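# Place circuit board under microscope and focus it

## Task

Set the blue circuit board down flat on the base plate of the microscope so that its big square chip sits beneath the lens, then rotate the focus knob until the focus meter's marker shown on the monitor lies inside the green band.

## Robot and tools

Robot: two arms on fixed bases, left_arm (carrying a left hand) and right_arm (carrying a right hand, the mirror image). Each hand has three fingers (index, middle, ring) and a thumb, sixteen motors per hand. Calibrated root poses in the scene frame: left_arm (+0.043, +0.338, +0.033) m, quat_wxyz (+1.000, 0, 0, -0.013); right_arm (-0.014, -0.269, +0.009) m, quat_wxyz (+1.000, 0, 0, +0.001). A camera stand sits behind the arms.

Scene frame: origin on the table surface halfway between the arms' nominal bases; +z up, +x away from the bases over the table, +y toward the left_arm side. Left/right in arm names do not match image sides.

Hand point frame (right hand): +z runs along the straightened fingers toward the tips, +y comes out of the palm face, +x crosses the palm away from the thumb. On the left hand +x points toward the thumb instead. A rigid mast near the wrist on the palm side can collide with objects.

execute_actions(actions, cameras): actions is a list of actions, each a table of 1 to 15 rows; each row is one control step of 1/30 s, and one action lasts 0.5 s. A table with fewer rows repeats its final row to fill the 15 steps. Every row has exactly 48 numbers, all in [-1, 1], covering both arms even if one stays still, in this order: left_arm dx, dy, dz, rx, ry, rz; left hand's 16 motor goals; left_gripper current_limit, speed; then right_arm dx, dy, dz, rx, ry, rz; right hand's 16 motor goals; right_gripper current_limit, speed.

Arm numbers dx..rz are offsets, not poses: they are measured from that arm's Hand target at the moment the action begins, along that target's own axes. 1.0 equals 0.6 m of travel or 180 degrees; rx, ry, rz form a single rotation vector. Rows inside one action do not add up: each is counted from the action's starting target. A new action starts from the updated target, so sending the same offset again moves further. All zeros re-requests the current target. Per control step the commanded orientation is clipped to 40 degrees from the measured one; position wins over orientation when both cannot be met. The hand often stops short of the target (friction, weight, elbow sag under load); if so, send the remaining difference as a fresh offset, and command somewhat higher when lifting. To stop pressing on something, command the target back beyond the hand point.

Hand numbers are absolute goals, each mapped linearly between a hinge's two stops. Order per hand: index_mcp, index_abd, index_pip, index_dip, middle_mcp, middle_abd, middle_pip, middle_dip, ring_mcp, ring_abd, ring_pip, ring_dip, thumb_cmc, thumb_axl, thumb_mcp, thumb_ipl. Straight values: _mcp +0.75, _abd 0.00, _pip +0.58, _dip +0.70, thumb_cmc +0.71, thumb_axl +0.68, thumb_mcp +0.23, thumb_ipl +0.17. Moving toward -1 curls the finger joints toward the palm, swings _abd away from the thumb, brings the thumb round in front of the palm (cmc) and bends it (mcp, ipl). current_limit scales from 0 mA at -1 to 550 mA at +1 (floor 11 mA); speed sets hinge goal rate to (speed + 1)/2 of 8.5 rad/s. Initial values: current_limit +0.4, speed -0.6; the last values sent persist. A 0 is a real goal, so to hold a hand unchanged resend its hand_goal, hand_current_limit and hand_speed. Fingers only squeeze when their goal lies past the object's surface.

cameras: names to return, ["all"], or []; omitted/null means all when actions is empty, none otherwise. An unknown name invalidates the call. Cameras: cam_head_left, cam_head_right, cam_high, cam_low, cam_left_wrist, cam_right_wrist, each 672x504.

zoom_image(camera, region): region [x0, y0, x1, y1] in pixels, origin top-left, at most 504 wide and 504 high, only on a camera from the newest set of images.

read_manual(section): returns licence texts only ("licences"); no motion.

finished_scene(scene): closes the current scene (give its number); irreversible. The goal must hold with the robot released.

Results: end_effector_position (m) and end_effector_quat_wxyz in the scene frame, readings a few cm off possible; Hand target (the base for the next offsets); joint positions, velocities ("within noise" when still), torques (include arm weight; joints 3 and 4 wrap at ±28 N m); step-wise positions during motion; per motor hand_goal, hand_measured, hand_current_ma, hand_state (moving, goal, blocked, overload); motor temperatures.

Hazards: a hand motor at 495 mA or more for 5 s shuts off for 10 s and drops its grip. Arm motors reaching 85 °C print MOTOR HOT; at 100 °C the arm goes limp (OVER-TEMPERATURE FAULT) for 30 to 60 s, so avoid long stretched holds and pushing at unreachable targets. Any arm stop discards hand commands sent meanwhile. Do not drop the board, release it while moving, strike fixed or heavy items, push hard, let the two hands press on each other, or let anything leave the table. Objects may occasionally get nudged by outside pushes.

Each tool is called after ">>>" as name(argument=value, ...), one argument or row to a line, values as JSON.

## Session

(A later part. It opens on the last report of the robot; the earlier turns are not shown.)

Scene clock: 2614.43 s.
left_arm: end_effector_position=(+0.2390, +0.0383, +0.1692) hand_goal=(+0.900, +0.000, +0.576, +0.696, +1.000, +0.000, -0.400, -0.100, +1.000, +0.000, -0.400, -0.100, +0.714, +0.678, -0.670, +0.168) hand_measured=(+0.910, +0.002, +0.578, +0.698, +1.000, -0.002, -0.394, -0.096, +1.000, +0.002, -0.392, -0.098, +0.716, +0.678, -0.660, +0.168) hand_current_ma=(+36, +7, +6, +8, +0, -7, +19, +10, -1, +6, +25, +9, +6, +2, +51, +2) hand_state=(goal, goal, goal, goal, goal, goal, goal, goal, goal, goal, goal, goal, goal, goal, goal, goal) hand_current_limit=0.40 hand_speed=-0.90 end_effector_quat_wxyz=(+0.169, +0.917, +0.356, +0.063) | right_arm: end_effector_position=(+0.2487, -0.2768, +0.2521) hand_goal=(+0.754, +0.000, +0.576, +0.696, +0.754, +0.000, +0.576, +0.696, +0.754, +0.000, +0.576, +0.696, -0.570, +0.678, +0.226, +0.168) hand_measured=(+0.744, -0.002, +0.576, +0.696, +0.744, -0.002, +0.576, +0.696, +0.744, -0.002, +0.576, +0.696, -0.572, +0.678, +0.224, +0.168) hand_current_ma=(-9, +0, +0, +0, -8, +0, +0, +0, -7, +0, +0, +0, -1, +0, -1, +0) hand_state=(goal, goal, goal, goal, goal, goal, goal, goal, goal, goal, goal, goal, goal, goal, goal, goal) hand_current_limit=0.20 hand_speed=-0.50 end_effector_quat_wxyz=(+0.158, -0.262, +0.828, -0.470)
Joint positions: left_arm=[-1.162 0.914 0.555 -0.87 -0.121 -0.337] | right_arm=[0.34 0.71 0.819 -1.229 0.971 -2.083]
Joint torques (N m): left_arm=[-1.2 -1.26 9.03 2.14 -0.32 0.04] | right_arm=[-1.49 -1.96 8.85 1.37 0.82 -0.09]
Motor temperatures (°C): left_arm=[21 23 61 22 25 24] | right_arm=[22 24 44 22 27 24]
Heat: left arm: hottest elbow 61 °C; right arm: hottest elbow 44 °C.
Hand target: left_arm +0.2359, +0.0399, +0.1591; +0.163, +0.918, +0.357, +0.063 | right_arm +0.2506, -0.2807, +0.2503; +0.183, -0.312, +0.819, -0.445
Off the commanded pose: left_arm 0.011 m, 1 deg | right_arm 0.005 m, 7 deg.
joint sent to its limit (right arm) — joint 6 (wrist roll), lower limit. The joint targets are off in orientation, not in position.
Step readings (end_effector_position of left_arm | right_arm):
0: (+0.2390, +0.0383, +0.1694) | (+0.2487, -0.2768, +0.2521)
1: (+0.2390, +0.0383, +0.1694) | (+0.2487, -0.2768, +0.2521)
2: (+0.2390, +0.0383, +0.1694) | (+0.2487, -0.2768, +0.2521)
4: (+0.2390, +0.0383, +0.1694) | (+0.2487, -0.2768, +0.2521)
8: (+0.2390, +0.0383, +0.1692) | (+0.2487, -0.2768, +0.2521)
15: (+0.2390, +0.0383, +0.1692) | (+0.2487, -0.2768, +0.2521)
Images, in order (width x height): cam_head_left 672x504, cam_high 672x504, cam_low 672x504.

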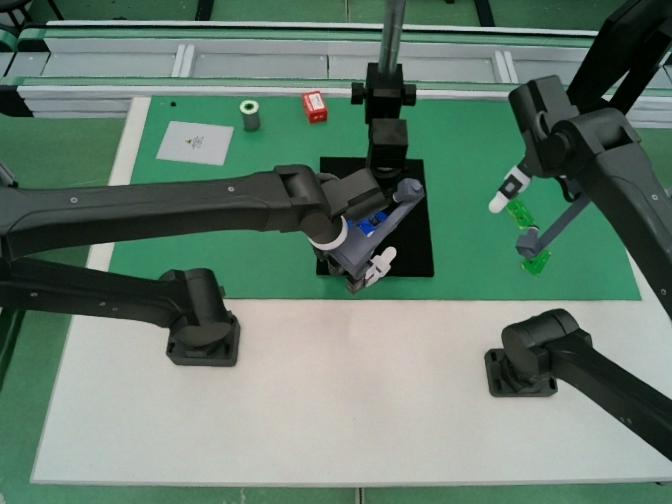

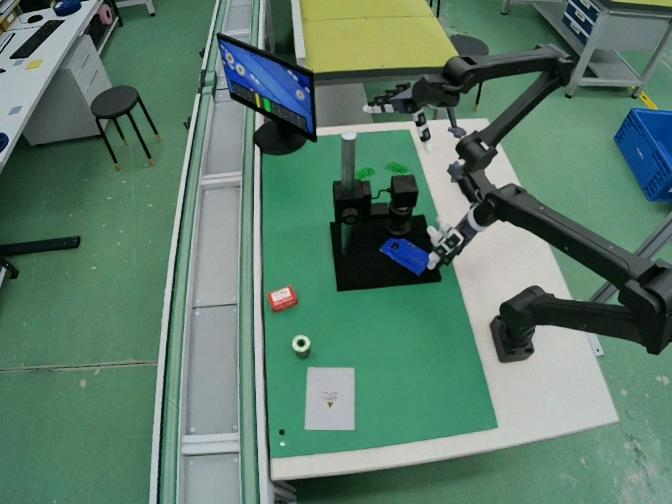

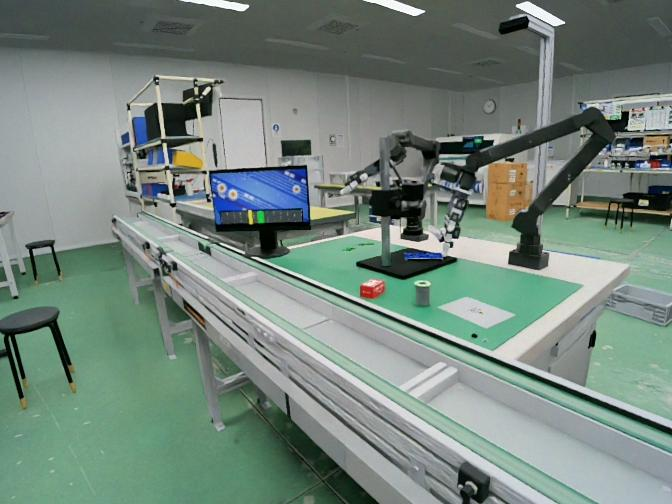

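>>> execute_actions(
  actions=[
    [[0,0,0,0,0,0,1,0,0.576,0.696,1,0,-0.4,-0.1,1,0,-0.4,-0.1,0.714,0.678,-0.67,0.168,0.4,-0.5,0,0,0,0,0,0,0.754,0,0.576,0.696,0.754,0,0.576,0.696,0.754,0,0.576,0.696,-0.571,0.678,0.226,0.168,0.2,-0.5]],
    [[0,-0.0313,-0.0114,0,0,0,1,0,0.576,0.696,1,0,-0.4,-0.1,1,0,-0.4,-0.1,0.714,0.678,-0.67,0.168,0.4,-0.5,0,0,0,0,0,0,0.754,0,0.576,0.696,0.754,0,0.576,0.696,0.754,0,0.576,0.696,-0.571,0.678,0.226,0.168,0.2,-0.5]],
  ],
  cameras=["cam_high","cam_head_left"],
)

Scene clock: 2640.77 s.
left_arm: end_effector_position=(+0.2287, +0.0462, +0.1703) hand_goal=(+1.000, +0.000, +0.576, +0.696, +1.000, +0.000, -0.400, -0.100, +1.000, +0.000, -0.400, -0.100, +0.714, +0.678, -0.670, +0.168) hand_measured=(+0.984, +0.000, +0.570, +0.694, +1.000, -0.002, -0.394, -0.096, +1.000, +0.002, -0.392, -0.098, +0.716, +0.678, -0.660, +0.168) hand_current_ma=(-63, +0, -21, -8, +0, -7, +19, +10, -1, +6, +25, +9, +6, +2, +51, +2) hand_state=(goal, goal, goal, goal, goal, goal, goal, goal, goal, goal, goal, goal, goal, goal, goal, goal) hand_current_limit=0.40 hand_speed=-0.50 end_effector_quat_wxyz=(+0.177, +0.915, +0.356, +0.064) | right_arm: end_effector_position=(+0.2487, -0.2768, +0.2521) hand_goal=(+0.754, +0.000, +0.576, +0.696, +0.754, +0.000, +0.576, +0.696, +0.754, +0.000, +0.576, +0.696, -0.570, +0.678, +0.226, +0.168) hand_measured=(+0.744, -0.002, +0.576, +0.696, +0.744, -0.002, +0.576, +0.696, +0.744, -0.002, +0.576, +0.696, -0.572, +0.678, +0.224, +0.168) hand_current_ma=(-9, +0, +0, +0, -8, +0, +0, +0, -7, +0, +0, +0, -1, +0, -1, +0) hand_state=(goal, goal, goal, goal, goal, goal, goal, goal, goal, goal, goal, goal, goal, goal, goal, goal) hand_current_limit=0.20 hand_speed=-0.50 end_effector_quat_wxyz=(+0.158, -0.262, +0.828, -0.470)
Joint positions: left_arm=[-1.194 0.863 0.526 -0.879 -0.134 -0.366] | right_arm=[0.34 0.71 0.819 -1.229 0.971 -2.083]
Joint torques (N m): left_arm=[-1.49 -1.9 8.84 0.95 -0.27 0.07] | right_arm=[-1.26 -1.85 8.87 1.33 0.82 -0.1]
Motor temperatures (°C): left_arm=[21 23 59 22 25 24] | right_arm=[22 24 44 22 27 24]
Heat: left arm: hottest elbow 59 °C; right arm: hottest elbow 44 °C.
Hand target: left_arm +0.2224, +0.0547, +0.1590; +0.163, +0.918, +0.357, +0.063 | right_arm +0.2506, -0.2807, +0.2503; +0.183, -0.312, +0.819, -0.445
Off the commanded pose: left_arm 0.015 m, 2 deg | right_arm 0.005 m, 7 deg.
joint sent to its limit (right arm) — joint 6 (wrist roll), lower limit. The joint targets are off in orientation, not in position.
Step readings (end_effector_position of left_arm | right_arm):
0: (+0.2390, +0.0383, +0.1692) | (+0.2487, -0.2768, +0.2521)
1: (+0.2390, +0.0383, +0.1692) | (+0.2487, -0.2768, +0.2521)
2: (+0.2390, +0.0383, +0.1693) | (+0.2487, -0.2768, +0.2521)
4: (+0.2392, +0.0381, +0.1695) | (+0.2487, -0.2768, +0.2521)
8: (+0.2393, +0.0378, +0.1698) | (+0.2487, -0.2768, +0.2521)
15: (+0.2393, +0.0378, +0.1698) | (+0.2487, -0.2768, +0.2521)
16: (+0.2394, +0.0379, +0.1698) | (+0.2487, -0.2768, +0.2521)
17: (+0.2388, +0.0380, +0.1695) | (+0.2487, -0.2768, +0.2521)
19: (+0.2370, +0.0392, +0.1697) | (+0.2487, -0.2768, +0.2521)
23: (+0.2311, +0.0433, +0.1704) | (+0.2487, -0.2768, +0.2521)
30: (+0.2287, +0.0458, +0.1703) | (+0.2487, -0.2768, +0.2521)
Images, in order (width x height): cam_head_left 672x504, cam_high 672x504.

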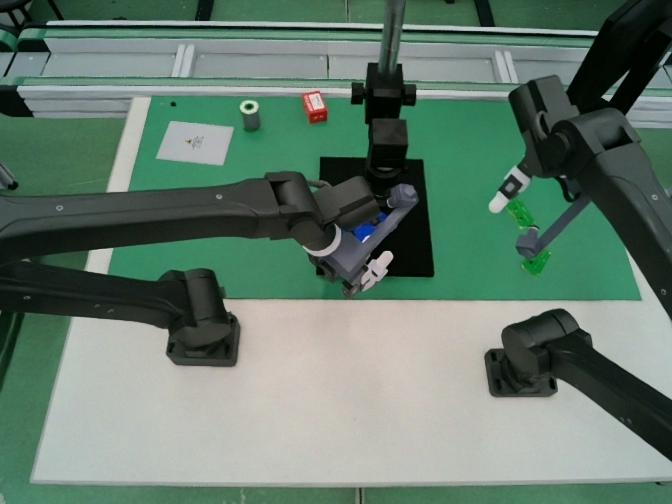

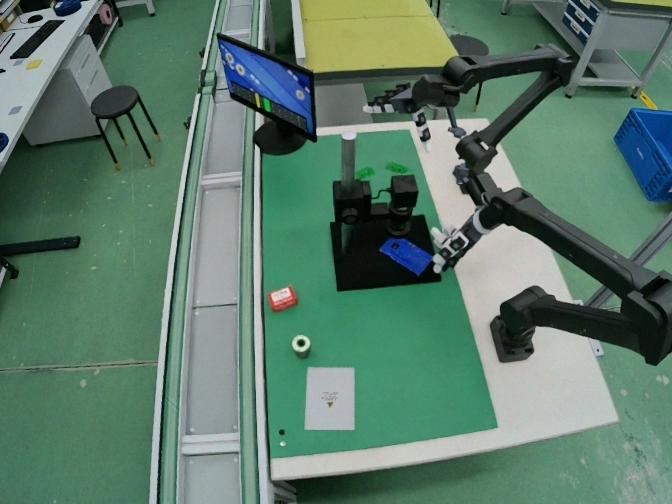

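>>> execute_actions(
  actions=[
    [[0,-0.0128,-0.111,0,0,0,1,0,0.576,0.696,1,0,-0.4,-0.1,1,0,-0.4,-0.1,0.714,0.678,-0.67,0.168,0.4,-0.5,0,0,0,0,0,0,0.754,0,0.576,0.696,0.754,0,0.576,0.696,0.754,0,0.576,0.696,-0.571,0.678,0.226,0.168,0.2,-0.5]],
  ],
  cameras=["cam_high"],
)

>>> zoom_image(
  camera="cam_high",
  region=[370, 220, 470, 320],
)

Scene clock: 2645.07 s.
left_arm: end_effector_position=(+0.2003, +0.0919, +0.1847) hand_goal=(+1.000, +0.000, +0.576, +0.696, +1.000, +0.000, -0.400, -0.100, +1.000, +0.000, -0.400, -0.100, +0.714, +0.678, -0.670, +0.168) hand_measured=(+0.996, +0.000, +0.574, +0.694, +1.000, -0.002, -0.394, -0.096, +1.000, +0.002, -0.392, -0.098, +0.716, +0.678, -0.660, +0.168) hand_current_ma=(-12, +0, -8, -8, +0, -7, +19, +10, -1, +6, +24, +9, +6, +2, +51, +2) hand_state=(goal, goal, goal, goal, goal, goal, goal, goal, goal, goal, goal, goal, goal, goal, goal, goal) hand_current_limit=0.40 hand_speed=-0.50 end_effector_quat_wxyz=(+0.133, +0.923, +0.355, +0.065) | right_arm: end_effector_position=(+0.2487, -0.2768, +0.2521) hand_goal=(+0.754, +0.000, +0.576, +0.696, +0.754, +0.000, +0.576, +0.696, +0.754, +0.000, +0.576, +0.696, -0.570, +0.678, +0.226, +0.168) hand_measured=(+0.744, -0.002, +0.576, +0.696, +0.744, -0.002, +0.576, +0.696, +0.744, -0.002, +0.576, +0.696, -0.572, +0.678, +0.224, +0.168) hand_current_ma=(-9, +0, +0, +0, -8, +0, +0, +0, -7, +0, +0, +0, -1, +0, -1, +0) hand_state=(goal, goal, goal, goal, goal, goal, goal, goal, goal, goal, goal, goal, goal, goal, goal, goal) hand_current_limit=0.20 hand_speed=-0.50 end_effector_quat_wxyz=(+0.158, -0.262, +0.828, -0.470)
Joint positions: left_arm=[-1.257 0.707 0.536 -1.142 -0.15 -0.427] | right_arm=[0.34 0.71 0.819 -1.229 0.971 -2.083]
Joint torques (N m): left_arm=[-1.61 -0.32 15.88 0.79 -0.36 -0.04] | right_arm=[-1.32 -1.96 8.81 1.42 0.81 -0.08]
Motor temperatures (°C): left_arm=[21 23 59 22 25 24] | right_arm=[22 24 44 22 27 24]
Heat: left arm: hottest elbow 59 °C; right arm: hottest elbow 44 °C.
Hand target: left_arm +0.2022, +0.0770, +0.2190; +0.163, +0.918, +0.357, +0.063 | right_arm +0.2506, -0.2807, +0.2503; +0.183, -0.312, +0.819, -0.445
Off the commanded pose: left_arm 0.037 m, 3 deg | right_arm 0.005 m, 7 deg.
joint sent to its limit (right arm) — joint 6 (wrist roll), lower limit. The joint targets are off in orientation, not in position.
Step readings (end_effector_position of left_arm | right_arm):
0: (+0.2287, +0.0462, +0.1703) | (+0.2487, -0.2768, +0.2521)
1: (+0.2286, +0.0468, +0.1702) | (+0.2487, -0.2768, +0.2521)
2: (+0.2272, +0.0497, +0.1696) | (+0.2487, -0.2768, +0.2521)
4: (+0.2207, +0.0615, +0.1706) | (+0.2487, -0.2768, +0.2521)
8: (+0.2091, +0.0793, +0.1811) | (+0.2487, -0.2768, +0.2521)
15: (+0.2010, +0.0900, +0.1843) | (+0.2487, -0.2768, +0.2521)
Images, in order (width x height): cam_high 672x504.

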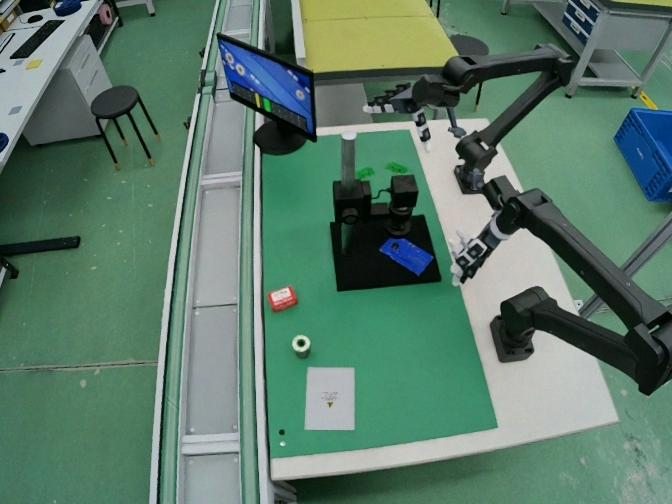

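Scaled by 5.040.

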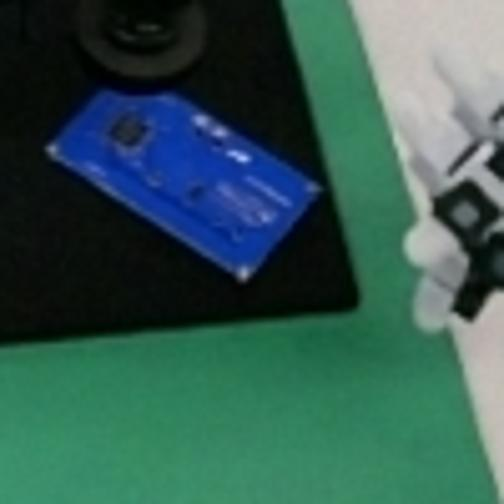

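>>> execute_actions(
  actions=[
    [[0,0.02,-0.13,0,0,0,0.754,0,0.576,0.696,0.754,0,0.576,0.696,1,0,1,1,0.714,0.678,0.226,0.168,0.4,-0.5,0,0,0,0,0,0,0.754,0,0.576,0.696,0.754,0,0.576,0.696,0.754,0,0.576,0.696,-0.571,0.678,0.226,0.168,0.2,-0.5]],
  ],
)

Scene clock: 2649.33 s.
left_arm: end_effector_position=(+0.1921, +0.0967, +0.2708) hand_goal=(+0.754, +0.000, +0.576, +0.696, +0.754, +0.000, +0.576, +0.696, +1.000, +0.000, +1.000, +1.000, +0.714, +0.678, +0.226, +0.168) hand_measured=(+0.758, +0.000, +0.574, +0.694, +0.760, -0.002, +0.574, +0.694, +1.000, +0.002, +0.994, +0.998, +0.716, +0.678, +0.214, +0.168) hand_current_ma=(+17, +0, -6, -8, +24, -7, -6, -8, -1, +6, -21, -9, +6, +2, -54, +2) hand_state=(goal, goal, goal, goal, goal, goal, goal, goal, goal, goal, goal, goal, goal, goal, goal, goal) hand_current_limit=0.40 hand_speed=-0.50 end_effector_quat_wxyz=(+0.144, +0.921, +0.355, +0.065) | right_arm: end_effector_position=(+0.2487, -0.2768, +0.2521) hand_goal=(+0.754, +0.000, +0.576, +0.696, +0.754, +0.000, +0.576, +0.696, +0.754, +0.000, +0.576, +0.696, -0.570, +0.678, +0.226, +0.168) hand_measured=(+0.744, -0.002, +0.576, +0.696, +0.744, -0.002, +0.576, +0.696, +0.744, -0.002, +0.576, +0.696, -0.572, +0.678, +0.224, +0.168) hand_current_ma=(-9, +0, +0, +0, -8, +0, +0, +0, -7, +0, +0, +0, -1, +0, -1, +0) hand_state=(goal, goal, goal, goal, goal, goal, goal, goal, goal, goal, goal, goal, goal, goal, goal, goal) hand_current_limit=0.20 hand_speed=-0.50 end_effector_quat_wxyz=(+0.158, -0.262, +0.828, -0.470)
Joint positions: left_arm=[-1.299 0.654 0.737 -1.38 -0.164 -0.468] | right_arm=[0.34 0.71 0.819 -1.229 0.971 -2.083]
Joint torques (N m): left_arm=[-1.32 1.2 15.2 0.85 -0.38 0.03] | right_arm=[-1.14 -2.02 8.84 1.39 0.8 -0.09]
Motor temperatures (°C): left_arm=[21 23 60 22 25 24] | right_arm=[22 24 44 22 27 24]
Heat: left arm: hottest elbow 60 °C; right arm: hottest elbow 44 °C.
Hand target: left_arm +0.1918, +0.0885, +0.2963; +0.163, +0.918, +0.357, +0.063 | right_arm +0.2506, -0.2807, +0.2503; +0.183, -0.312, +0.819, -0.445
Off the commanded pose: left_arm 0.027 m, 2 deg | right_arm 0.005 m, 7 deg.
joint sent to its limit (right arm) — joint 6 (wrist roll), lower limit. The joint targets are off in orientation, not in position.
Step readings (end_effector_position of left_arm | right_arm):
0: (+0.2004, +0.0920, +0.1847) | (+0.2487, -0.2768, +0.2521)
1: (+0.2004, +0.0920, +0.1852) | (+0.2487, -0.2768, +0.2521)
2: (+0.1997, +0.0938, +0.1865) | (+0.2487, -0.2768, +0.2521)
4: (+0.1985, +0.0982, +0.1976) | (+0.2487, -0.2768, +0.2521)
8: (+0.1984, +0.0954, +0.2416) | (+0.2487, -0.2768, +0.2521)
15: (+0.1934, +0.0933, +0.2738) | (+0.2487, -0.2768, +0.2521)

>>> execute_actions(
  actions=[
    [[0.127,-0.032,-0.1005,0,0,0,0.754,0,0.576,0.696,0.754,0,0.576,0.696,1,0,1,1,0.714,0.678,0.226,0.168,0.4,-0.5,0,0,0,0,0,0,0.754,0,0.576,0.696,0.754,0,0.576,0.696,0.754,0,0.576,0.696,-0.571,0.678,0.226,0.168,0.2,-0.5]],
    [[0.16,-0.03,-0.03,0,0,0,0.754,0,0.576,0.696,0.754,0,0.576,0.696,1,0,1,1,0.714,0.678,0.226,0.168,0.4,-0.5,0,0,0,0,0,0,0.754,0,0.576,0.696,0.754,0,0.576,0.696,0.754,0,0.576,0.696,-0.571,0.678,0.226,0.168,0.2,-0.5]],
  ],
)

Scene clock: 2656.97 s.
left_arm: end_effector_position=(+0.2727, +0.2516, +0.3279) hand_goal=(+0.754, +0.000, +0.576, +0.696, +0.754, +0.000, +0.576, +0.696, +1.000, +0.000, +1.000, +1.000, +0.714, +0.678, +0.226, +0.168) hand_measured=(+0.758, +0.000, +0.574, +0.694, +0.758, -0.002, +0.574, +0.694, +0.998, +0.002, +0.994, +0.998, +0.716, +0.678, +0.216, +0.168) hand_current_ma=(+10, +0, -5, -8, +12, -6, -5, -8, -6, +3, -19, -8, +6, +2, -48, +2) hand_state=(goal, goal, goal, goal, goal, goal, goal, goal, goal, goal, goal, goal, goal, goal, goal, goal) hand_current_limit=0.40 hand_speed=-0.50 end_effector_quat_wxyz=(+0.135, +0.906, +0.394, +0.074) | right_arm: end_effector_position=(+0.2487, -0.2768, +0.2521) hand_goal=(+0.754, +0.000, +0.576, +0.696, +0.754, +0.000, +0.576, +0.696, +0.754, +0.000, +0.576, +0.696, -0.570, +0.678, +0.226, +0.168) hand_measured=(+0.744, -0.002, +0.576, +0.696, +0.744, -0.002, +0.576, +0.696, +0.744, -0.002, +0.576, +0.696, -0.572, +0.678, +0.224, +0.168) hand_current_ma=(-9, +0, +0, +0, -8, +0, +0, +0, -7, +0, +0, +0, -1, +0, -1, +0) hand_state=(goal, goal, goal, goal, goal, goal, goal, goal, goal, goal, goal, goal, goal, goal, goal, goal) hand_current_limit=0.20 hand_speed=-0.50 end_effector_quat_wxyz=(+0.158, -0.262, +0.828, -0.470)
Joint positions: left_arm=[-0.104 0.541 0.863 -1.623 0.154 0.6] | right_arm=[0.34 0.71 0.819 -1.229 0.971 -2.083]
Joint torques (N m): left_arm=[0.21 2.67 15.43 0.9 0.2 0.17] | right_arm=[-1.14 -1.9 8.81 1.44 0.83 -0.09]
Motor temperatures (°C): left_arm=[21 23 63 22 25 24] | right_arm=[22 24 44 22 27 24]
Heat: left arm: hottest elbow 63 °C; right arm: hottest elbow 44 °C.
Hand target: left_arm +0.2771, +0.2504, +0.3569; +0.163, +0.918, +0.357, +0.063 | right_arm +0.2506, -0.2807, +0.2503; +0.183, -0.312, +0.819, -0.445
Off the commanded pose: left_arm 0.029 m, 6 deg | right_arm 0.005 m, 7 deg.
joint sent to its limit (right arm) — joint 6 (wrist roll), lower limit. The joint targets are off in orientation, not in position.
Step readings (end_effector_position of left_arm | right_arm):
0: (+0.1921, +0.0967, +0.2708) | (+0.2487, -0.2768, +0.2521)
1: (+0.1921, +0.0972, +0.2707) | (+0.2487, -0.2768, +0.2521)
2: (+0.1925, +0.1004, +0.2706) | (+0.2487, -0.2768, +0.2521)
4: (+0.1986, +0.1189, +0.2729) | (+0.2487, -0.2768, +0.2521)
8: (+0.2126, +0.1600, +0.2952) | (+0.2487, -0.2768, +0.2521)
15: (+0.2193, +0.1736, +0.3225) | (+0.2487, -0.2768, +0.2521)
16: (+0.2202, +0.1745, +0.3221) | (+0.2487, -0.2768, +0.2521)
17: (+0.2228, +0.1780, +0.3215) | (+0.2487, -0.2768, +0.2521)
19: (+0.2370, +0.1995, +0.3211) | (+0.2487, -0.2768, +0.2521)
23: (+0.2588, +0.2438, +0.3231) | (+0.2487, -0.2768, +0.2521)
30: (+0.2724, +0.2579, +0.3288) | (+0.2487, -0.2768, +0.2521)

>>> execute_actions(
  actions=[
    [[0.144,0.078,-0.025,0,0.0456,-0.1253,0.754,0,0.576,0.696,0.754,0,0.576,0.696,1,0,1,1,0.714,0.678,0.226,0.168,0.4,-0.5,0,0,0,0,0,0,0.754,0,0.576,0.696,0.754,0,0.576,0.696,0.754,0,0.576,0.696,-0.571,0.678,0.226,0.168,0.2,-0.5]],
    [[0.106,0.122,0.009,0,0.0456,-0.1253,0.754,0,0.576,0.696,0.754,0,0.576,0.696,1,0,1,1,0.714,0.678,0.226,0.168,0.4,-0.5,0,0,0,0,0,0,0.754,0,0.576,0.696,0.754,0,0.576,0.696,0.754,0,0.576,0.696,-0.571,0.678,0.226,0.168,0.2,-0.5]],
  ],
)

Scene clock: 2665.03 s.
left_arm: end_effector_position=(+0.4478, +0.3145, +0.3778) hand_goal=(+0.754, +0.000, +0.576, +0.696, +0.754, +0.000, +0.576, +0.696, +1.000, +0.000, +1.000, +1.000, +0.714, +0.678, +0.226, +0.168) hand_measured=(+0.756, +0.000, +0.574, +0.694, +0.756, -0.002, +0.574, +0.694, +0.998, +0.002, +0.994, +0.998, +0.716, +0.678, +0.216, +0.168) hand_current_ma=(+9, +0, -4, -7, +8, -6, -4, -8, -6, +3, -18, -8, +8, +2, -48, +2) hand_state=(goal, goal, goal, goal, goal, goal, goal, goal, goal, goal, goal, goal, goal, goal, goal, goal) hand_current_limit=0.40 hand_speed=-0.50 end_effector_quat_wxyz=(+0.108, +0.698, +0.699, +0.110) | right_arm: end_effector_position=(+0.2487, -0.2768, +0.2521) hand_goal=(+0.754, +0.000, +0.576, +0.696, +0.754, +0.000, +0.576, +0.696, +0.754, +0.000, +0.576, +0.696, -0.570, +0.678, +0.226, +0.168) hand_measured=(+0.744, -0.002, +0.576, +0.696, +0.744, -0.002, +0.576, +0.696, +0.744, -0.002, +0.576, +0.696, -0.572, +0.678, +0.224, +0.168) hand_current_ma=(-9, +0, +0, +0, -8, +0, +0, +0, -7, +0, +0, +0, -1, +0, -1, +0) hand_state=(goal, goal, goal, goal, goal, goal, goal, goal, goal, goal, goal, goal, goal, goal, goal, goal) hand_current_limit=0.20 hand_speed=-0.50 end_effector_quat_wxyz=(+0.158, -0.262, +0.828, -0.470)
Joint positions: left_arm=[-0.144 1.007 1.185 -1.445 -0.055 -0.163] | right_arm=[0.34 0.71 0.819 -1.229 0.971 -2.083]
Joint torques (N m): left_arm=[-1.49 -3.19 15.76 0.96 -0.25 0.04] | right_arm=[-1.32 -2.14 8.87 1.37 0.81 -0.1]
Motor temperatures (°C): left_arm=[21 23 64 22 25 24] | right_arm=[22 24 44 22 27 24]
Heat: left arm: hottest elbow 64 °C; right arm: hottest elbow 44 °C.
Hand target: left_arm +0.4572, +0.3103, +0.4069; +0.123, +0.693, +0.699, +0.123 | right_arm +0.2506, -0.2807, +0.2503; +0.183, -0.312, +0.819, -0.445
Off the commanded pose: left_arm 0.031 m, 2 deg | right_arm 0.005 m, 7 deg.
joint sent to its limit (right arm) — joint 6 (wrist roll), lower limit. The joint targets are off in orientation, not in position.
Step readings (end_effector_position of left_arm | right_arm):
0: (+0.2727, +0.2515, +0.3279) | (+0.2487, -0.2768, +0.2521)
1: (+0.2729, +0.2517, +0.3280) | (+0.2487, -0.2768, +0.2521)
2: (+0.2752, +0.2532, +0.3291) | (+0.2487, -0.2768, +0.2521)
4: (+0.2881, +0.2587, +0.3353) | (+0.2487, -0.2768, +0.2521)
8: (+0.3297, +0.2700, +0.3523) | (+0.2487, -0.2768, +0.2521)
15: (+0.3538, +0.2806, +0.3495) | (+0.2487, -0.2768, +0.2521)
16: (+0.3545, +0.2816, +0.3496) | (+0.2487, -0.2768, +0.2521)
17: (+0.3581, +0.2850, +0.3503) | (+0.2487, -0.2768, +0.2521)
19: (+0.3733, +0.2920, +0.3585) | (+0.2487, -0.2768, +0.2521)
23: (+0.4186, +0.3018, +0.3774) | (+0.2487, -0.2768, +0.2521)
30: (+0.4450, +0.3090, +0.3694) | (+0.2487, -0.2768, +0.2521)

>>> execute_actions(
  actions=[
    [[-0.067,0.158,0.004,0.0778,0,0,0.754,0,0.576,0.696,0.754,0,0.576,0.696,1,0,1,1,0.714,0.678,0.226,0.168,0.5,-0.5,0,0,0,0,0,0,0.754,0,0.576,0.696,0.754,0,0.576,0.696,0.754,0,0.576,0.696,-0.571,0.678,0.226,0.168,0.2,-0.5]],
  ],
  cameras=["cam_high","cam_low"],
)

>>> zoom_image(
  camera="cam_high",
  region=[310, 120, 470, 280],
)

>>> zoom_image(
  camera="cam_low",
  region=[205, 160, 321, 240],
)

Scene clock: 2674.43 s.
left_arm: end_effector_position=(+0.5418, +0.2724, +0.4091) hand_goal=(+0.754, +0.000, +0.576, +0.696, +0.754, +0.000, +0.576, +0.696, +1.000, +0.000, +1.000, +1.000, +0.714, +0.678, +0.226, +0.168) hand_measured=(+0.754, +0.000, +0.574, +0.694, +0.754, -0.002, +0.576, +0.694, +0.998, +0.002, +0.994, +0.998, +0.716, +0.678, +0.216, +0.168) hand_current_ma=(+2, +0, -3, -7, +3, -5, -3, -7, -9, +3, -17, -8, +7, +2, -48, +2) hand_state=(goal, goal, goal, goal, goal, goal, goal, goal, goal, goal, goal, goal, goal, goal, goal, goal) hand_current_limit=0.50 hand_speed=-0.50 end_effector_quat_wxyz=(+0.048, +0.707, +0.704, +0.048) | right_arm: end_effector_position=(+0.2487, -0.2768, +0.2521) hand_goal=(+0.754, +0.000, +0.576, +0.696, +0.754, +0.000, +0.576, +0.696, +0.754, +0.000, +0.576, +0.696, -0.570, +0.678, +0.226, +0.168) hand_measured=(+0.744, -0.002, +0.576, +0.696, +0.744, -0.002, +0.576, +0.696, +0.744, -0.002, +0.576, +0.696, -0.572, +0.678, +0.224, +0.168) hand_current_ma=(-9, +0, +0, +0, -8, +0, +0, +0, -7, +0, +0, +0, -1, +0, -1, +0) hand_state=(goal, goal, goal, goal, goal, goal, goal, goal, goal, goal, goal, goal, goal, goal, goal, goal) hand_current_limit=0.20 hand_speed=-0.50 end_effector_quat_wxyz=(+0.158, -0.262, +0.828, -0.470)
Joint positions: left_arm=[-0.195 1.391 1.64 -1.688 -0.03 -0.213] | right_arm=[0.34 0.71 0.819 -1.229 0.971 -2.083]
Joint torques (N m): left_arm=[-0.79 -8.88 15.1 0.46 -0.07 -0.06] | right_arm=[-1.38 -2.02 8.81 1.43 0.81 -0.08]
Motor temperatures (°C): left_arm=[21 23 69 22 25 24] | right_arm=[22 24 44 22 27 24]
Heat: left arm: hottest elbow 69 °C; right arm: hottest elbow 44 °C.
Hand target: left_arm +0.5475, +0.2710, +0.4372; +0.038, +0.703, +0.709, +0.036 | right_arm +0.2506, -0.2807, +0.2503; +0.183, -0.312, +0.819, -0.445
Off the commanded pose: left_arm 0.029 m, 2 deg | right_arm 0.005 m, 7 deg.
joint sent to its limit (left arm) — joint 4 (wrist pitch), lower limit. The joint targets are off in orientation, not in position.
joint sent to its limit (right arm) — joint 6 (wrist roll), lower limit. The joint targets are off in orientation, not in position.
Step readings (end_effector_position of left_arm | right_arm):
0: (+0.4478, +0.3145, +0.3778) | (+0.2487, -0.2768, +0.2521)
1: (+0.4481, +0.3144, +0.3782) | (+0.2487, -0.2768, +0.2521)
2: (+0.4491, +0.3134, +0.3793) | (+0.2487, -0.2768, +0.2521)
4: (+0.4643, +0.3046, +0.3905) | (+0.2487, -0.2768, +0.2521)
8: (+0.5197, +0.2796, +0.4143) | (+0.2487, -0.2768, +0.2521)
15: (+0.5414, +0.2719, +0.3983) | (+0.2487, -0.2768, +0.2521)
Images, in order (width x height): cam_high 672x504, cam_low 672x504.

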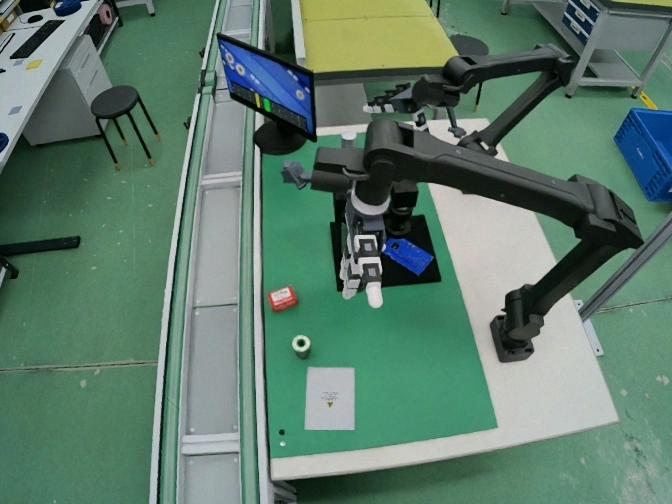

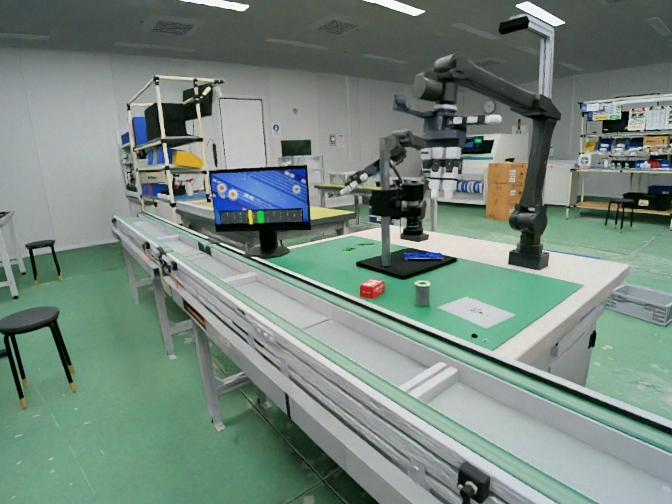

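Scaled by 3.150.

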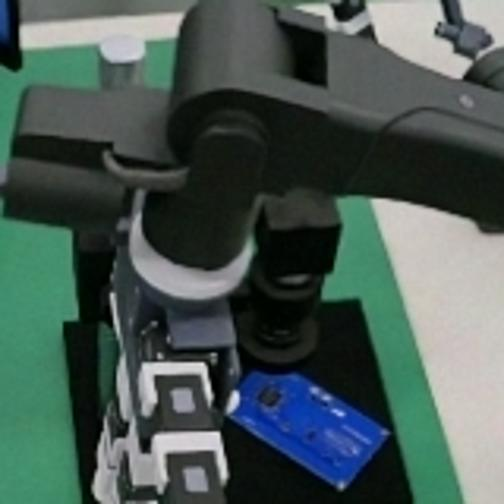

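Scaled by 4.345.

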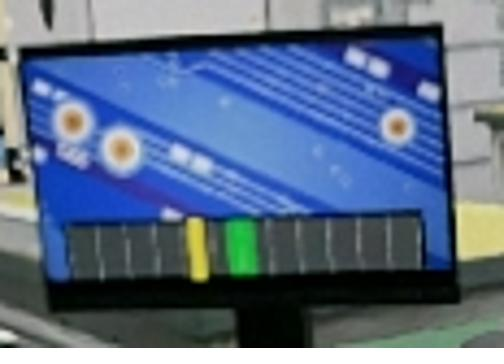

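>>> execute_actions(
  actions=[
    [[-0.1167,0.0049,0.0173,0,0,0,0.754,0,0.576,0.696,0.754,0,0.576,0.696,1,0,1,1,0.714,0.678,0.226,0.168,0.5,-0.5,0,0,0,0,0,0,0.754,0,0.576,0.696,0.754,0,0.576,0.696,0.754,0,0.576,0.696,-0.571,0.678,0.226,0.168,0.2,-0.5]],
    [[-0.11,0.004,0.034,0,0,0,0.754,0,0.576,0.696,0.754,0,0.576,0.696,1,0,1,1,0.714,0.678,0.226,0.168,0.5,-0.5,0,0,0,0,0,0,0.754,0,0.576,0.696,0.754,0,0.576,0.696,0.754,0,0.576,0.696,-0.571,0.678,0.226,0.168,0.2,-0.5]],
  ],
  cameras=["cam_head_left","cam_low"],
)

>>> zoom_image(
  camera="cam_low",
  region=[350, 80, 490, 220],
)

Scene clock: 2684.30 s.
left_arm: end_effector_position=(+0.5459, +0.1347, +0.3829) hand_goal=(+0.754, +0.000, +0.576, +0.696, +0.754, +0.000, +0.576, +0.696, +1.000, +0.000, +1.000, +1.000, +0.714, +0.678, +0.226, +0.168) hand_measured=(+0.754, +0.000, +0.574, +0.694, +0.754, -0.002, +0.576, +0.694, +0.996, +0.002, +0.994, +0.998, +0.716, +0.678, +0.216, +0.168) hand_current_ma=(+2, +0, -3, -7, +3, -3, -3, -7, -10, +3, -17, -8, +6, +2, -47, +2) hand_state=(goal, goal, goal, goal, goal, goal, goal, goal, goal, goal, goal, goal, goal, goal, goal, goal) hand_current_limit=0.50 hand_speed=-0.50 end_effector_quat_wxyz=(+0.031, +0.711, +0.701, +0.036) | right_arm: end_effector_position=(+0.2487, -0.2768, +0.2521) hand_goal=(+0.754, +0.000, +0.576, +0.696, +0.754, +0.000, +0.576, +0.696, +0.754, +0.000, +0.576, +0.696, -0.570, +0.678, +0.226, +0.168) hand_measured=(+0.744, -0.002, +0.576, +0.696, +0.744, -0.002, +0.576, +0.696, +0.744, -0.002, +0.576, +0.696, -0.572, +0.678, +0.224, +0.168) hand_current_ma=(-9, +0, +0, +0, -8, +0, +0, +0, -7, +0, +0, +0, -1, +0, -1, +0) hand_state=(goal, goal, goal, goal, goal, goal, goal, goal, goal, goal, goal, goal, goal, goal, goal, goal) hand_current_limit=0.20 hand_speed=-0.50 end_effector_quat_wxyz=(+0.158, -0.262, +0.828, -0.470)
Joint positions: left_arm=[-0.486 1.546 1.749 -1.694 -0.052 -0.495] | right_arm=[0.34 0.71 0.819 -1.229 0.971 -2.083]
Joint torques (N m): left_arm=[0.09 -10.58 15.2 0.54 -0.25 0.07] | right_arm=[-1.26 -1.9 8.85 1.42 0.82 -0.09]
Motor temperatures (°C): left_arm=[21 24 72 22 24 24] | right_arm=[22 24 44 22 27 24]
Heat: left arm: hottest elbow 72 °C; right arm: hottest elbow 44 °C.
Hand target: left_arm +0.5571, +0.1349, +0.4074; +0.038, +0.703, +0.709, +0.036 | right_arm +0.2506, -0.2807, +0.2503; +0.183, -0.312, +0.819, -0.445
Off the commanded pose: left_arm 0.027 m, 2 deg | right_arm 0.005 m, 7 deg.
joint sent to its limit (left arm) — joint 4 (wrist pitch), lower limit. The joint targets still meet the commanded pose.
joint sent to its limit (right arm) — joint 6 (wrist roll), lower limit. The joint targets are off in orientation, not in position.
Step readings (end_effector_position of left_arm | right_arm):
0: (+0.5418, +0.2724, +0.4091) | (+0.2487, -0.2768, +0.2521)
1: (+0.5418, +0.2721, +0.4091) | (+0.2487, -0.2768, +0.2521)
2: (+0.5410, +0.2696, +0.4092) | (+0.2487, -0.2768, +0.2521)
4: (+0.5403, +0.2601, +0.4107) | (+0.2487, -0.2768, +0.2521)
8: (+0.5387, +0.2155, +0.4114) | (+0.2487, -0.2768, +0.2521)
15: (+0.5404, +0.1980, +0.4028) | (+0.2487, -0.2768, +0.2521)
16: (+0.5406, +0.1983, +0.4024) | (+0.2487, -0.2768, +0.2521)
17: (+0.5411, +0.1976, +0.4023) | (+0.2487, -0.2768, +0.2521)
19: (+0.5438, +0.1903, +0.4035) | (+0.2487, -0.2768, +0.2521)
23: (+0.5453, +0.1533, +0.3971) | (+0.2487, -0.2768, +0.2521)
30: (+0.5451, +0.1340, +0.3795) | (+0.2487, -0.2768, +0.2521)
Images, in order (width x height): cam_head_left 672x504, cam_low 672x504.

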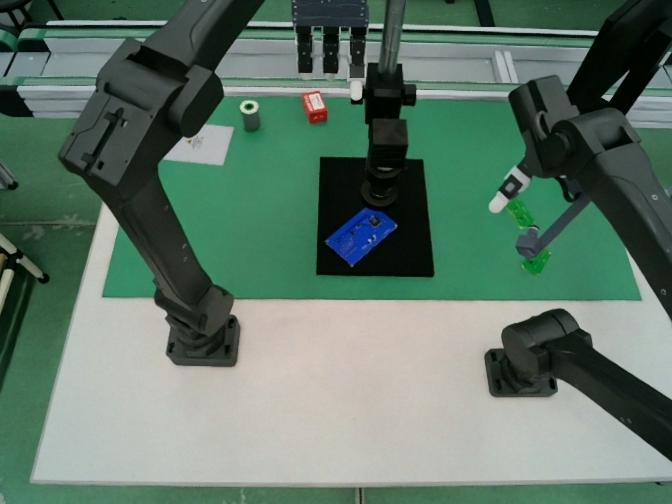

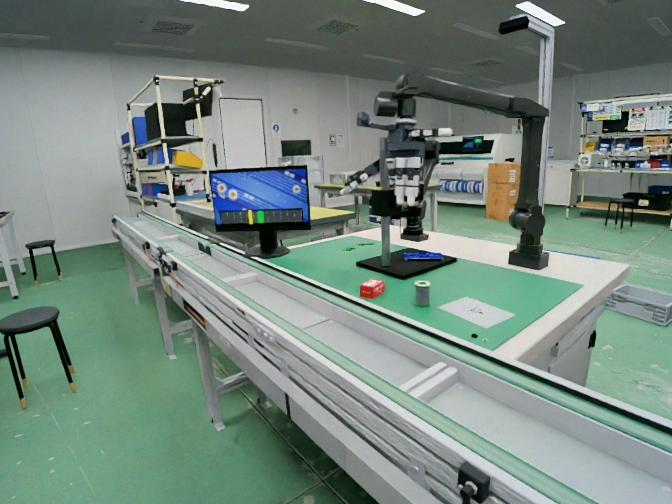

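Scaled by 3.600.

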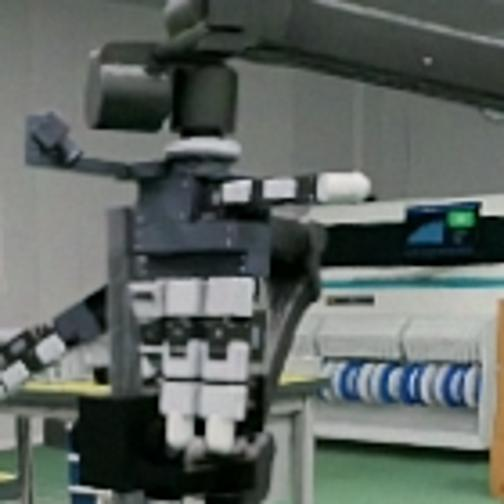

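>>> execute_actions(
  actions=[
    [[0,-0.005,0.0497,0,0,0,0.754,0,0.576,0.696,0.754,0,0.576,0.696,1,0,1,1,0.714,0.678,0.226,0.168,0.5,-0.5,0,0,0,0,0,0,0.754,0,0.576,0.696,0.754,0,0.576,0.696,0.754,0,0.576,0.696,-0.571,0.678,0.226,0.168,0.2,-0.5]],
  ],
)

Scene clock: 2689.73 s.
left_arm: end_effector_position=(+0.5489, +0.1334, +0.3841) hand_goal=(+0.754, +0.000, +0.576, +0.696, +0.754, +0.000, +0.576, +0.696, +1.000, +0.000, +1.000, +1.000, +0.714, +0.678, +0.226, +0.168) hand_measured=(+0.754, +0.000, +0.574, +0.694, +0.754, -0.002, +0.576, +0.694, +0.996, +0.002, +0.994, +0.998, +0.716, +0.678, +0.216, +0.168) hand_current_ma=(+2, +0, -3, -7, +3, -3, -3, -7, -10, +3, -17, -8, +6, +2, -47, +2) hand_state=(goal, goal, goal, goal, goal, goal, goal, goal, goal, goal, goal, goal, goal, goal, goal, goal) hand_current_limit=0.50 hand_speed=-0.50 end_effector_quat_wxyz=(+0.038, +0.710, +0.702, +0.038) | right_arm: end_effector_position=(+0.2487, -0.2768, +0.2521) hand_goal=(+0.754, +0.000, +0.576, +0.696, +0.754, +0.000, +0.576, +0.696, +0.754, +0.000, +0.576, +0.696, -0.570, +0.678, +0.226, +0.168) hand_measured=(+0.744, -0.002, +0.576, +0.696, +0.744, -0.002, +0.576, +0.696, +0.744, -0.002, +0.576, +0.696, -0.572, +0.678, +0.224, +0.168) hand_current_ma=(-9, +0, +0, +0, -8, +0, +0, +0, -7, +0, +0, +0, -1, +0, -1, +0) hand_state=(goal, goal, goal, goal, goal, goal, goal, goal, goal, goal, goal, goal, goal, goal, goal, goal) hand_current_limit=0.20 hand_speed=-0.50 end_effector_quat_wxyz=(+0.158, -0.262, +0.828, -0.470)
Joint positions: left_arm=[-0.485 1.546 1.749 -1.679 -0.051 -0.497] | right_arm=[0.34 0.71 0.819 -1.229 0.971 -2.083]
Joint torques (N m): left_arm=[0.15 -9.7 10.61 1.33 -0.1 0.03] | right_arm=[-1.38 -1.85 8.83 1.43 0.82 -0.1]
Motor temperatures (°C): left_arm=[21 24 71 22 24 24] | right_arm=[22 24 44 22 27 24]
Heat: left arm: hottest elbow 71 °C; right arm: hottest elbow 44 °C.
Hand target: left_arm +0.5572, +0.1349, +0.3774; +0.038, +0.703, +0.709, +0.036 | right_arm +0.2506, -0.2807, +0.2503; +0.183, -0.312, +0.819, -0.445
Off the commanded pose: left_arm 0.011 m, 1 deg | right_arm 0.005 m, 7 deg.
joint sent to its limit (right arm) — joint 6 (wrist roll), lower limit. The joint targets are off in orientation, not in position.
Step readings (end_effector_position of left_arm | right_arm):
0: (+0.5459, +0.1347, +0.3829) | (+0.2487, -0.2768, +0.2521)
1: (+0.5459, +0.1347, +0.3829) | (+0.2487, -0.2768, +0.2521)
2: (+0.5459, +0.1347, +0.3829) | (+0.2487, -0.2768, +0.2521)
4: (+0.5461, +0.1346, +0.3830) | (+0.2487, -0.2768, +0.2521)
8: (+0.5480, +0.1336, +0.3837) | (+0.2487, -0.2768, +0.2521)
15: (+0.5489, +0.1334, +0.3841) | (+0.2487, -0.2768, +0.2521)

>>> execute_actions(
  actions=[
    [[0.0025,0.0023,0.0422,0,0,0,0.754,0,0.576,0.696,0.754,0,0.576,0.696,1,0,1,1,0.714,0.678,0.226,0.168,0.5,-0.5,0,0,0,0,0,0,0.754,0,0.576,0.696,0.754,0,0.576,0.696,0.754,0,0.576,0.696,-0.571,0.678,0.226,0.168,0.2,-0.5]],
  ],
  cameras=["cam_head_left","cam_low"],
)

>>> zoom_image(
  camera="cam_head_left",
  region=[280, 20, 440, 140],
)

>>> zoom_image(
  camera="cam_low",
  region=[350, 150, 450, 250],
)

Scene clock: 2693.97 s.
left_arm: end_effector_position=(+0.5568, +0.1326, +0.3665) hand_goal=(+0.754, +0.000, +0.576, +0.696, +0.754, +0.000, +0.576, +0.696, +1.000, +0.000, +1.000, +1.000, +0.714, +0.678, +0.226, +0.168) hand_measured=(+0.754, +0.000, +0.574, +0.694, +0.754, -0.002, +0.576, +0.694, +0.996, +0.002, +0.996, +0.998, +0.716, +0.678, +0.216, +0.168) hand_current_ma=(+2, +0, -3, -7, +3, -3, -3, -7, -10, +6, -16, -8, +6, +2, -47, +2) hand_state=(goal, goal, goal, goal, goal, goal, goal, goal, goal, goal, goal, goal, goal, goal, goal, goal) hand_current_limit=0.50 hand_speed=-0.50 end_effector_quat_wxyz=(+0.046, +0.708, +0.704, +0.040) | right_arm: end_effector_position=(+0.2487, -0.2768, +0.2521) hand_goal=(+0.754, +0.000, +0.576, +0.696, +0.754, +0.000, +0.576, +0.696, +0.754, +0.000, +0.576, +0.696, -0.570, +0.678, +0.226, +0.168) hand_measured=(+0.744, -0.002, +0.576, +0.696, +0.744, -0.002, +0.576, +0.696, +0.744, -0.002, +0.576, +0.696, -0.572, +0.678, +0.224, +0.168) hand_current_ma=(-9, +0, +0, +0, -8, +0, +0, +0, -7, +0, +0, +0, -1, +0, -1, +0) hand_state=(goal, goal, goal, goal, goal, goal, goal, goal, goal, goal, goal, goal, goal, goal, goal, goal) hand_current_limit=0.20 hand_speed=-0.50 end_effector_quat_wxyz=(+0.158, -0.262, +0.828, -0.470)
Joint positions: left_arm=[-0.479 1.547 1.7 -1.613 -0.05 -0.497] | right_arm=[0.34 0.71 0.819 -1.229 0.971 -2.083]
Joint torques (N m): left_arm=[0.21 -10.29 9.14 1.39 -0.11 0.09] | right_arm=[-1.2 -1.85 8.84 1.42 0.81 -0.08]
Motor temperatures (°C): left_arm=[21 24 69 22 24 24] | right_arm=[22 24 44 22 27 24]
Heat: left arm: hottest elbow 69 °C; right arm: hottest elbow 44 °C.
Hand target: left_arm +0.5613, +0.1364, +0.3524; +0.038, +0.703, +0.709, +0.037 | right_arm +0.2506, -0.2807, +0.2503; +0.183, -0.312, +0.819, -0.445
Off the commanded pose: left_arm 0.015 m, 1 deg | right_arm 0.005 m, 7 deg.
joint sent to its limit (right arm) — joint 6 (wrist roll), lower limit. The joint targets are off in orientation, not in position.
Step readings (end_effector_position of left_arm | right_arm):
0: (+0.5489, +0.1334, +0.3841) | (+0.2487, -0.2768, +0.2521)
1: (+0.5490, +0.1333, +0.3841) | (+0.2487, -0.2768, +0.2521)
2: (+0.5500, +0.1329, +0.3842) | (+0.2487, -0.2768, +0.2521)
4: (+0.5537, +0.1323, +0.3824) | (+0.2487, -0.2768, +0.2521)
8: (+0.5553, +0.1327, +0.3704) | (+0.2487, -0.2768, +0.2521)
15: (+0.5565, +0.1328, +0.3663) | (+0.2487, -0.2768, +0.2521)
Images, in order (width x height): cam_head_left 672x504, cam_low 672x504.

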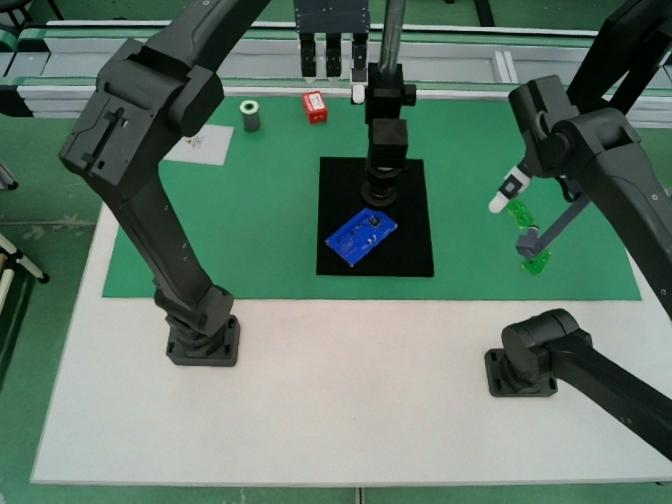

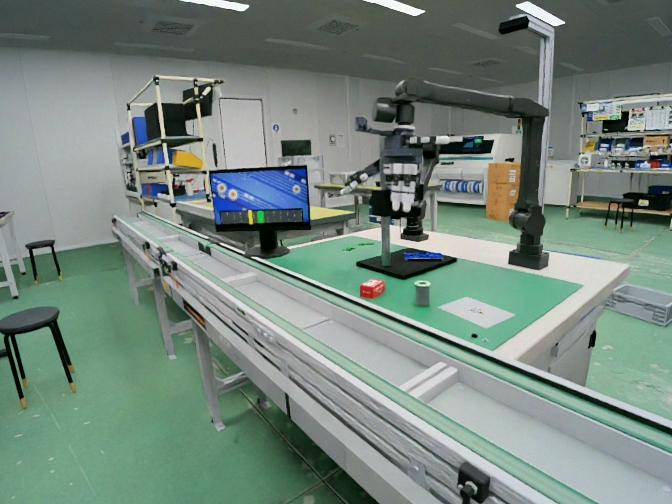

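Scaled by 3.150.

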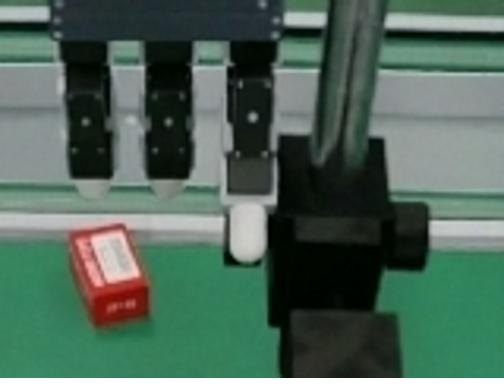

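Scaled by 5.040.

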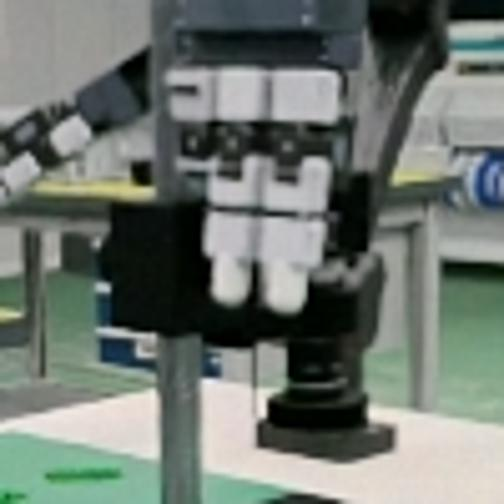

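>>> execute_actions(
  actions=[
    [[0,0.022,0.098,0,0,0,0.754,0,0.576,0.696,0.754,0,0.576,0.696,1,0,1,1,0.714,0.678,0.226,0.168,0.5,-0.5,0,0,0,0,0,0,0.754,0,0.576,0.696,0.754,0,0.576,0.696,0.754,0,0.576,0.696,-0.571,0.678,0.226,0.168,0.2,-0.5]],
  ],
  cameras=["cam_low"],
)

>>> zoom_image(
  camera="cam_low",
  region=[205, 160, 321, 240],
)

Scene clock: 2704.30 s.
left_arm: end_effector_position=(+0.5593, +0.1329, +0.3572) hand_goal=(+0.754, +0.000, +0.576, +0.696, +0.754, +0.000, +0.576, +0.696, +1.000, +0.000, +1.000, +1.000, +0.714, +0.678, +0.226, +0.168) hand_measured=(+0.754, +0.000, +0.574, +0.694, +0.754, -0.002, +0.576, +0.694, +1.002, +0.024, +1.002, +1.000, +0.716, +0.678, +0.216, +0.168) hand_current_ma=(+0, +0, -3, -7, -1, -3, -3, -7, +5, +77, +3, +2, +6, +2, -46, +2) hand_state=(goal, goal, goal, goal, goal, goal, goal, goal, goal, blocked, goal, goal, goal, goal, goal, goal) hand_current_limit=0.50 hand_speed=-0.50 end_effector_quat_wxyz=(+0.076, +0.710, +0.699, +0.036) | right_arm: end_effector_position=(+0.2487, -0.2768, +0.2521) hand_goal=(+0.754, +0.000, +0.576, +0.696, +0.754, +0.000, +0.576, +0.696, +0.754, +0.000, +0.576, +0.696, -0.570, +0.678, +0.226, +0.168) hand_measured=(+0.744, -0.002, +0.576, +0.696, +0.744, -0.002, +0.576, +0.696, +0.744, -0.002, +0.576, +0.696, -0.572, +0.678, +0.224, +0.168) hand_current_ma=(-9, +0, +0, +0, -8, +0, +0, +0, -7, +0, +0, +0, -1, +0, -1, +0) hand_state=(goal, goal, goal, goal, goal, goal, goal, goal, goal, goal, goal, goal, goal, goal, goal, goal) hand_current_limit=0.20 hand_speed=-0.50 end_effector_quat_wxyz=(+0.158, -0.262, +0.828, -0.470)
Joint positions: left_arm=[-0.466 1.51 1.623 -1.516 -0.024 -0.473] | right_arm=[0.34 0.71 0.819 -1.229 0.971 -2.083]
Joint torques (N m): left_arm=[0.5 -5.13 6 3.52 -1.05 0.07] | right_arm=[-1.26 -2.02 8.81 1.4 0.8 -0.08]
Motor temperatures (°C): left_arm=[21 24 67 22 25 24] | right_arm=[22 24 44 22 27 24]
Heat: left arm: hottest elbow 67 °C; right arm: hottest elbow 44 °C.
Hand target: left_arm +0.5805, +0.1364, +0.2953; +0.038, +0.703, +0.709, +0.036 | right_arm +0.2506, -0.2807, +0.2503; +0.183, -0.312, +0.819, -0.445
Off the commanded pose: left_arm 0.066 m, 5 deg | right_arm 0.005 m, 7 deg.
joint sent to its limit (right arm) — joint 6 (wrist roll), lower limit. The joint targets are off in orientation, not in position.
Step readings (end_effector_position of left_arm | right_arm):
0: (+0.5568, +0.1326, +0.3665) | (+0.2487, -0.2768, +0.2521)
1: (+0.5569, +0.1326, +0.3660) | (+0.2487, -0.2768, +0.2521)
2: (+0.5583, +0.1319, +0.3639) | (+0.2487, -0.2768, +0.2521)
4: (+0.5610, +0.1312, +0.3558) | (+0.2487, -0.2768, +0.2521)
8: (+0.5594, +0.1341, +0.3563) | (+0.2487, -0.2768, +0.2521)
15: (+0.5591, +0.1333, +0.3572) | (+0.2487, -0.2768, +0.2521)
Images, in order (width x height): cam_low 672x504.

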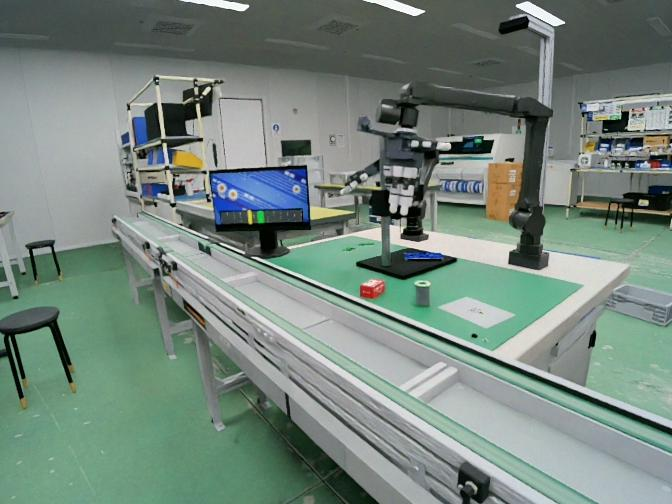

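Scaled by 4.345.

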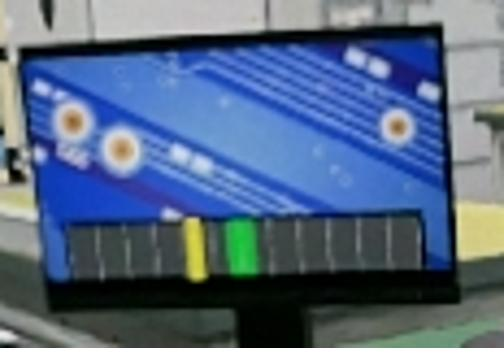

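>>> execute_actions(
  actions=[
    [[0,0.05,0.0053,0,0,0,0.754,0,0.576,0.696,0.754,0,0.576,0.696,1,0,1,1,0.714,0.678,0.226,0.168,0.5,-0.5,0,0,0,0,0,0,0.754,0,0.576,0.696,0.754,0,0.576,0.696,0.754,0,0.576,0.696,-0.571,0.678,0.226,0.168,0.2,-0.5]],
  ],
  cameras=["cam_low"],
)

>>> zoom_image(
  camera="cam_low",
  region=[205, 160, 321, 240],
)

Scene clock: 2710.43 s.
left_arm: end_effector_position=(+0.5645, +0.1296, +0.3537) hand_goal=(+0.754, +0.000, +0.576, +0.696, +0.754, +0.000, +0.576, +0.696, +1.000, +0.000, +1.000, +1.000, +0.714, +0.678, +0.226, +0.168) hand_measured=(+0.754, +0.000, +0.574, +0.694, +0.754, -0.002, +0.576, +0.694, +1.002, +0.024, +1.002, +1.000, +0.716, +0.678, +0.216, +0.168) hand_current_ma=(+0, +0, -3, -7, -1, -3, -3, -7, +9, +77, +5, +2, +6, +2, -46, +2) hand_state=(goal, goal, goal, goal, goal, goal, goal, goal, goal, blocked, goal, goal, goal, goal, goal, goal) hand_current_limit=0.50 hand_speed=-0.50 end_effector_quat_wxyz=(+0.073, +0.722, +0.687, +0.026) | right_arm: end_effector_position=(+0.2487, -0.2768, +0.2521) hand_goal=(+0.754, +0.000, +0.576, +0.696, +0.754, +0.000, +0.576, +0.696, +0.754, +0.000, +0.576, +0.696, -0.570, +0.678, +0.226, +0.168) hand_measured=(+0.744, -0.002, +0.576, +0.696, +0.744, -0.002, +0.576, +0.696, +0.744, -0.002, +0.576, +0.696, -0.572, +0.678, +0.224, +0.168) hand_current_ma=(-9, +0, +0, +0, -8, +0, +0, +0, -7, +0, +0, +0, -1, +0, -1, +0) hand_state=(goal, goal, goal, goal, goal, goal, goal, goal, goal, goal, goal, goal, goal, goal, goal, goal) hand_current_limit=0.20 hand_speed=-0.50 end_effector_quat_wxyz=(+0.158, -0.262, +0.828, -0.470)
Joint positions: left_arm=[-0.454 1.529 1.64 -1.527 -0.002 -0.431] | right_arm=[0.34 0.71 0.819 -1.229 0.971 -2.083]
Joint torques (N m): left_arm=[1.73 -1.9 10.41 3.67 -1.8 -0.1] | right_arm=[-1.14 -2.02 8.87 1.39 0.79 -0.1]
Motor temperatures (°C): left_arm=[21 24 66 22 25 24] | right_arm=[22 24 44 22 27 24]
Heat: left arm: hottest elbow 66 °C; right arm: hottest elbow 44 °C.
Hand target: left_arm +0.6107, +0.1366, +0.2954; +0.038, +0.703, +0.709, +0.037 | right_arm +0.2506, -0.2807, +0.2503; +0.183, -0.312, +0.819, -0.445
Off the commanded pose: left_arm 0.075 m, 5 deg | right_arm 0.005 m, 7 deg.
joint sent to its limit (right arm) — joint 6 (wrist roll), lower limit. The joint targets are off in orientation, not in position.
Step readings (end_effector_position of left_arm | right_arm):
0: (+0.5593, +0.1329, +0.3572) | (+0.2487, -0.2768, +0.2521)
1: (+0.5593, +0.1329, +0.3572) | (+0.2487, -0.2768, +0.2521)
2: (+0.5594, +0.1328, +0.3570) | (+0.2487, -0.2768, +0.2521)
4: (+0.5605, +0.1328, +0.3556) | (+0.2487, -0.2768, +0.2521)
8: (+0.5631, +0.1315, +0.3538) | (+0.2487, -0.2768, +0.2521)
15: (+0.5644, +0.1298, +0.3538) | (+0.2487, -0.2768, +0.2521)
Images, in order (width x height): cam_low 672x504.

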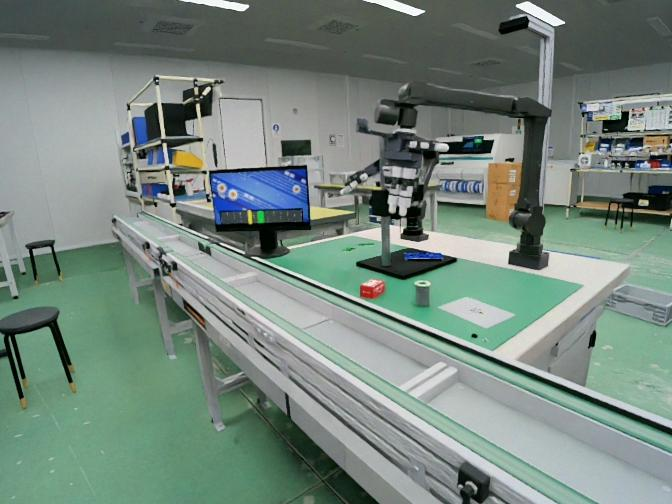

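Scaled by 4.345.

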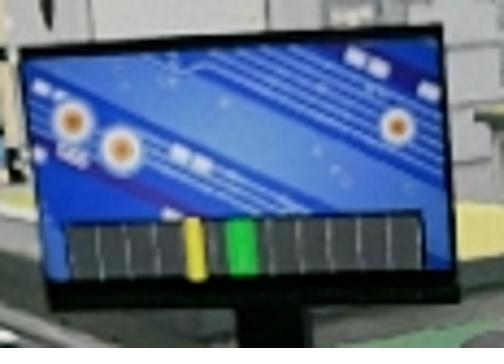

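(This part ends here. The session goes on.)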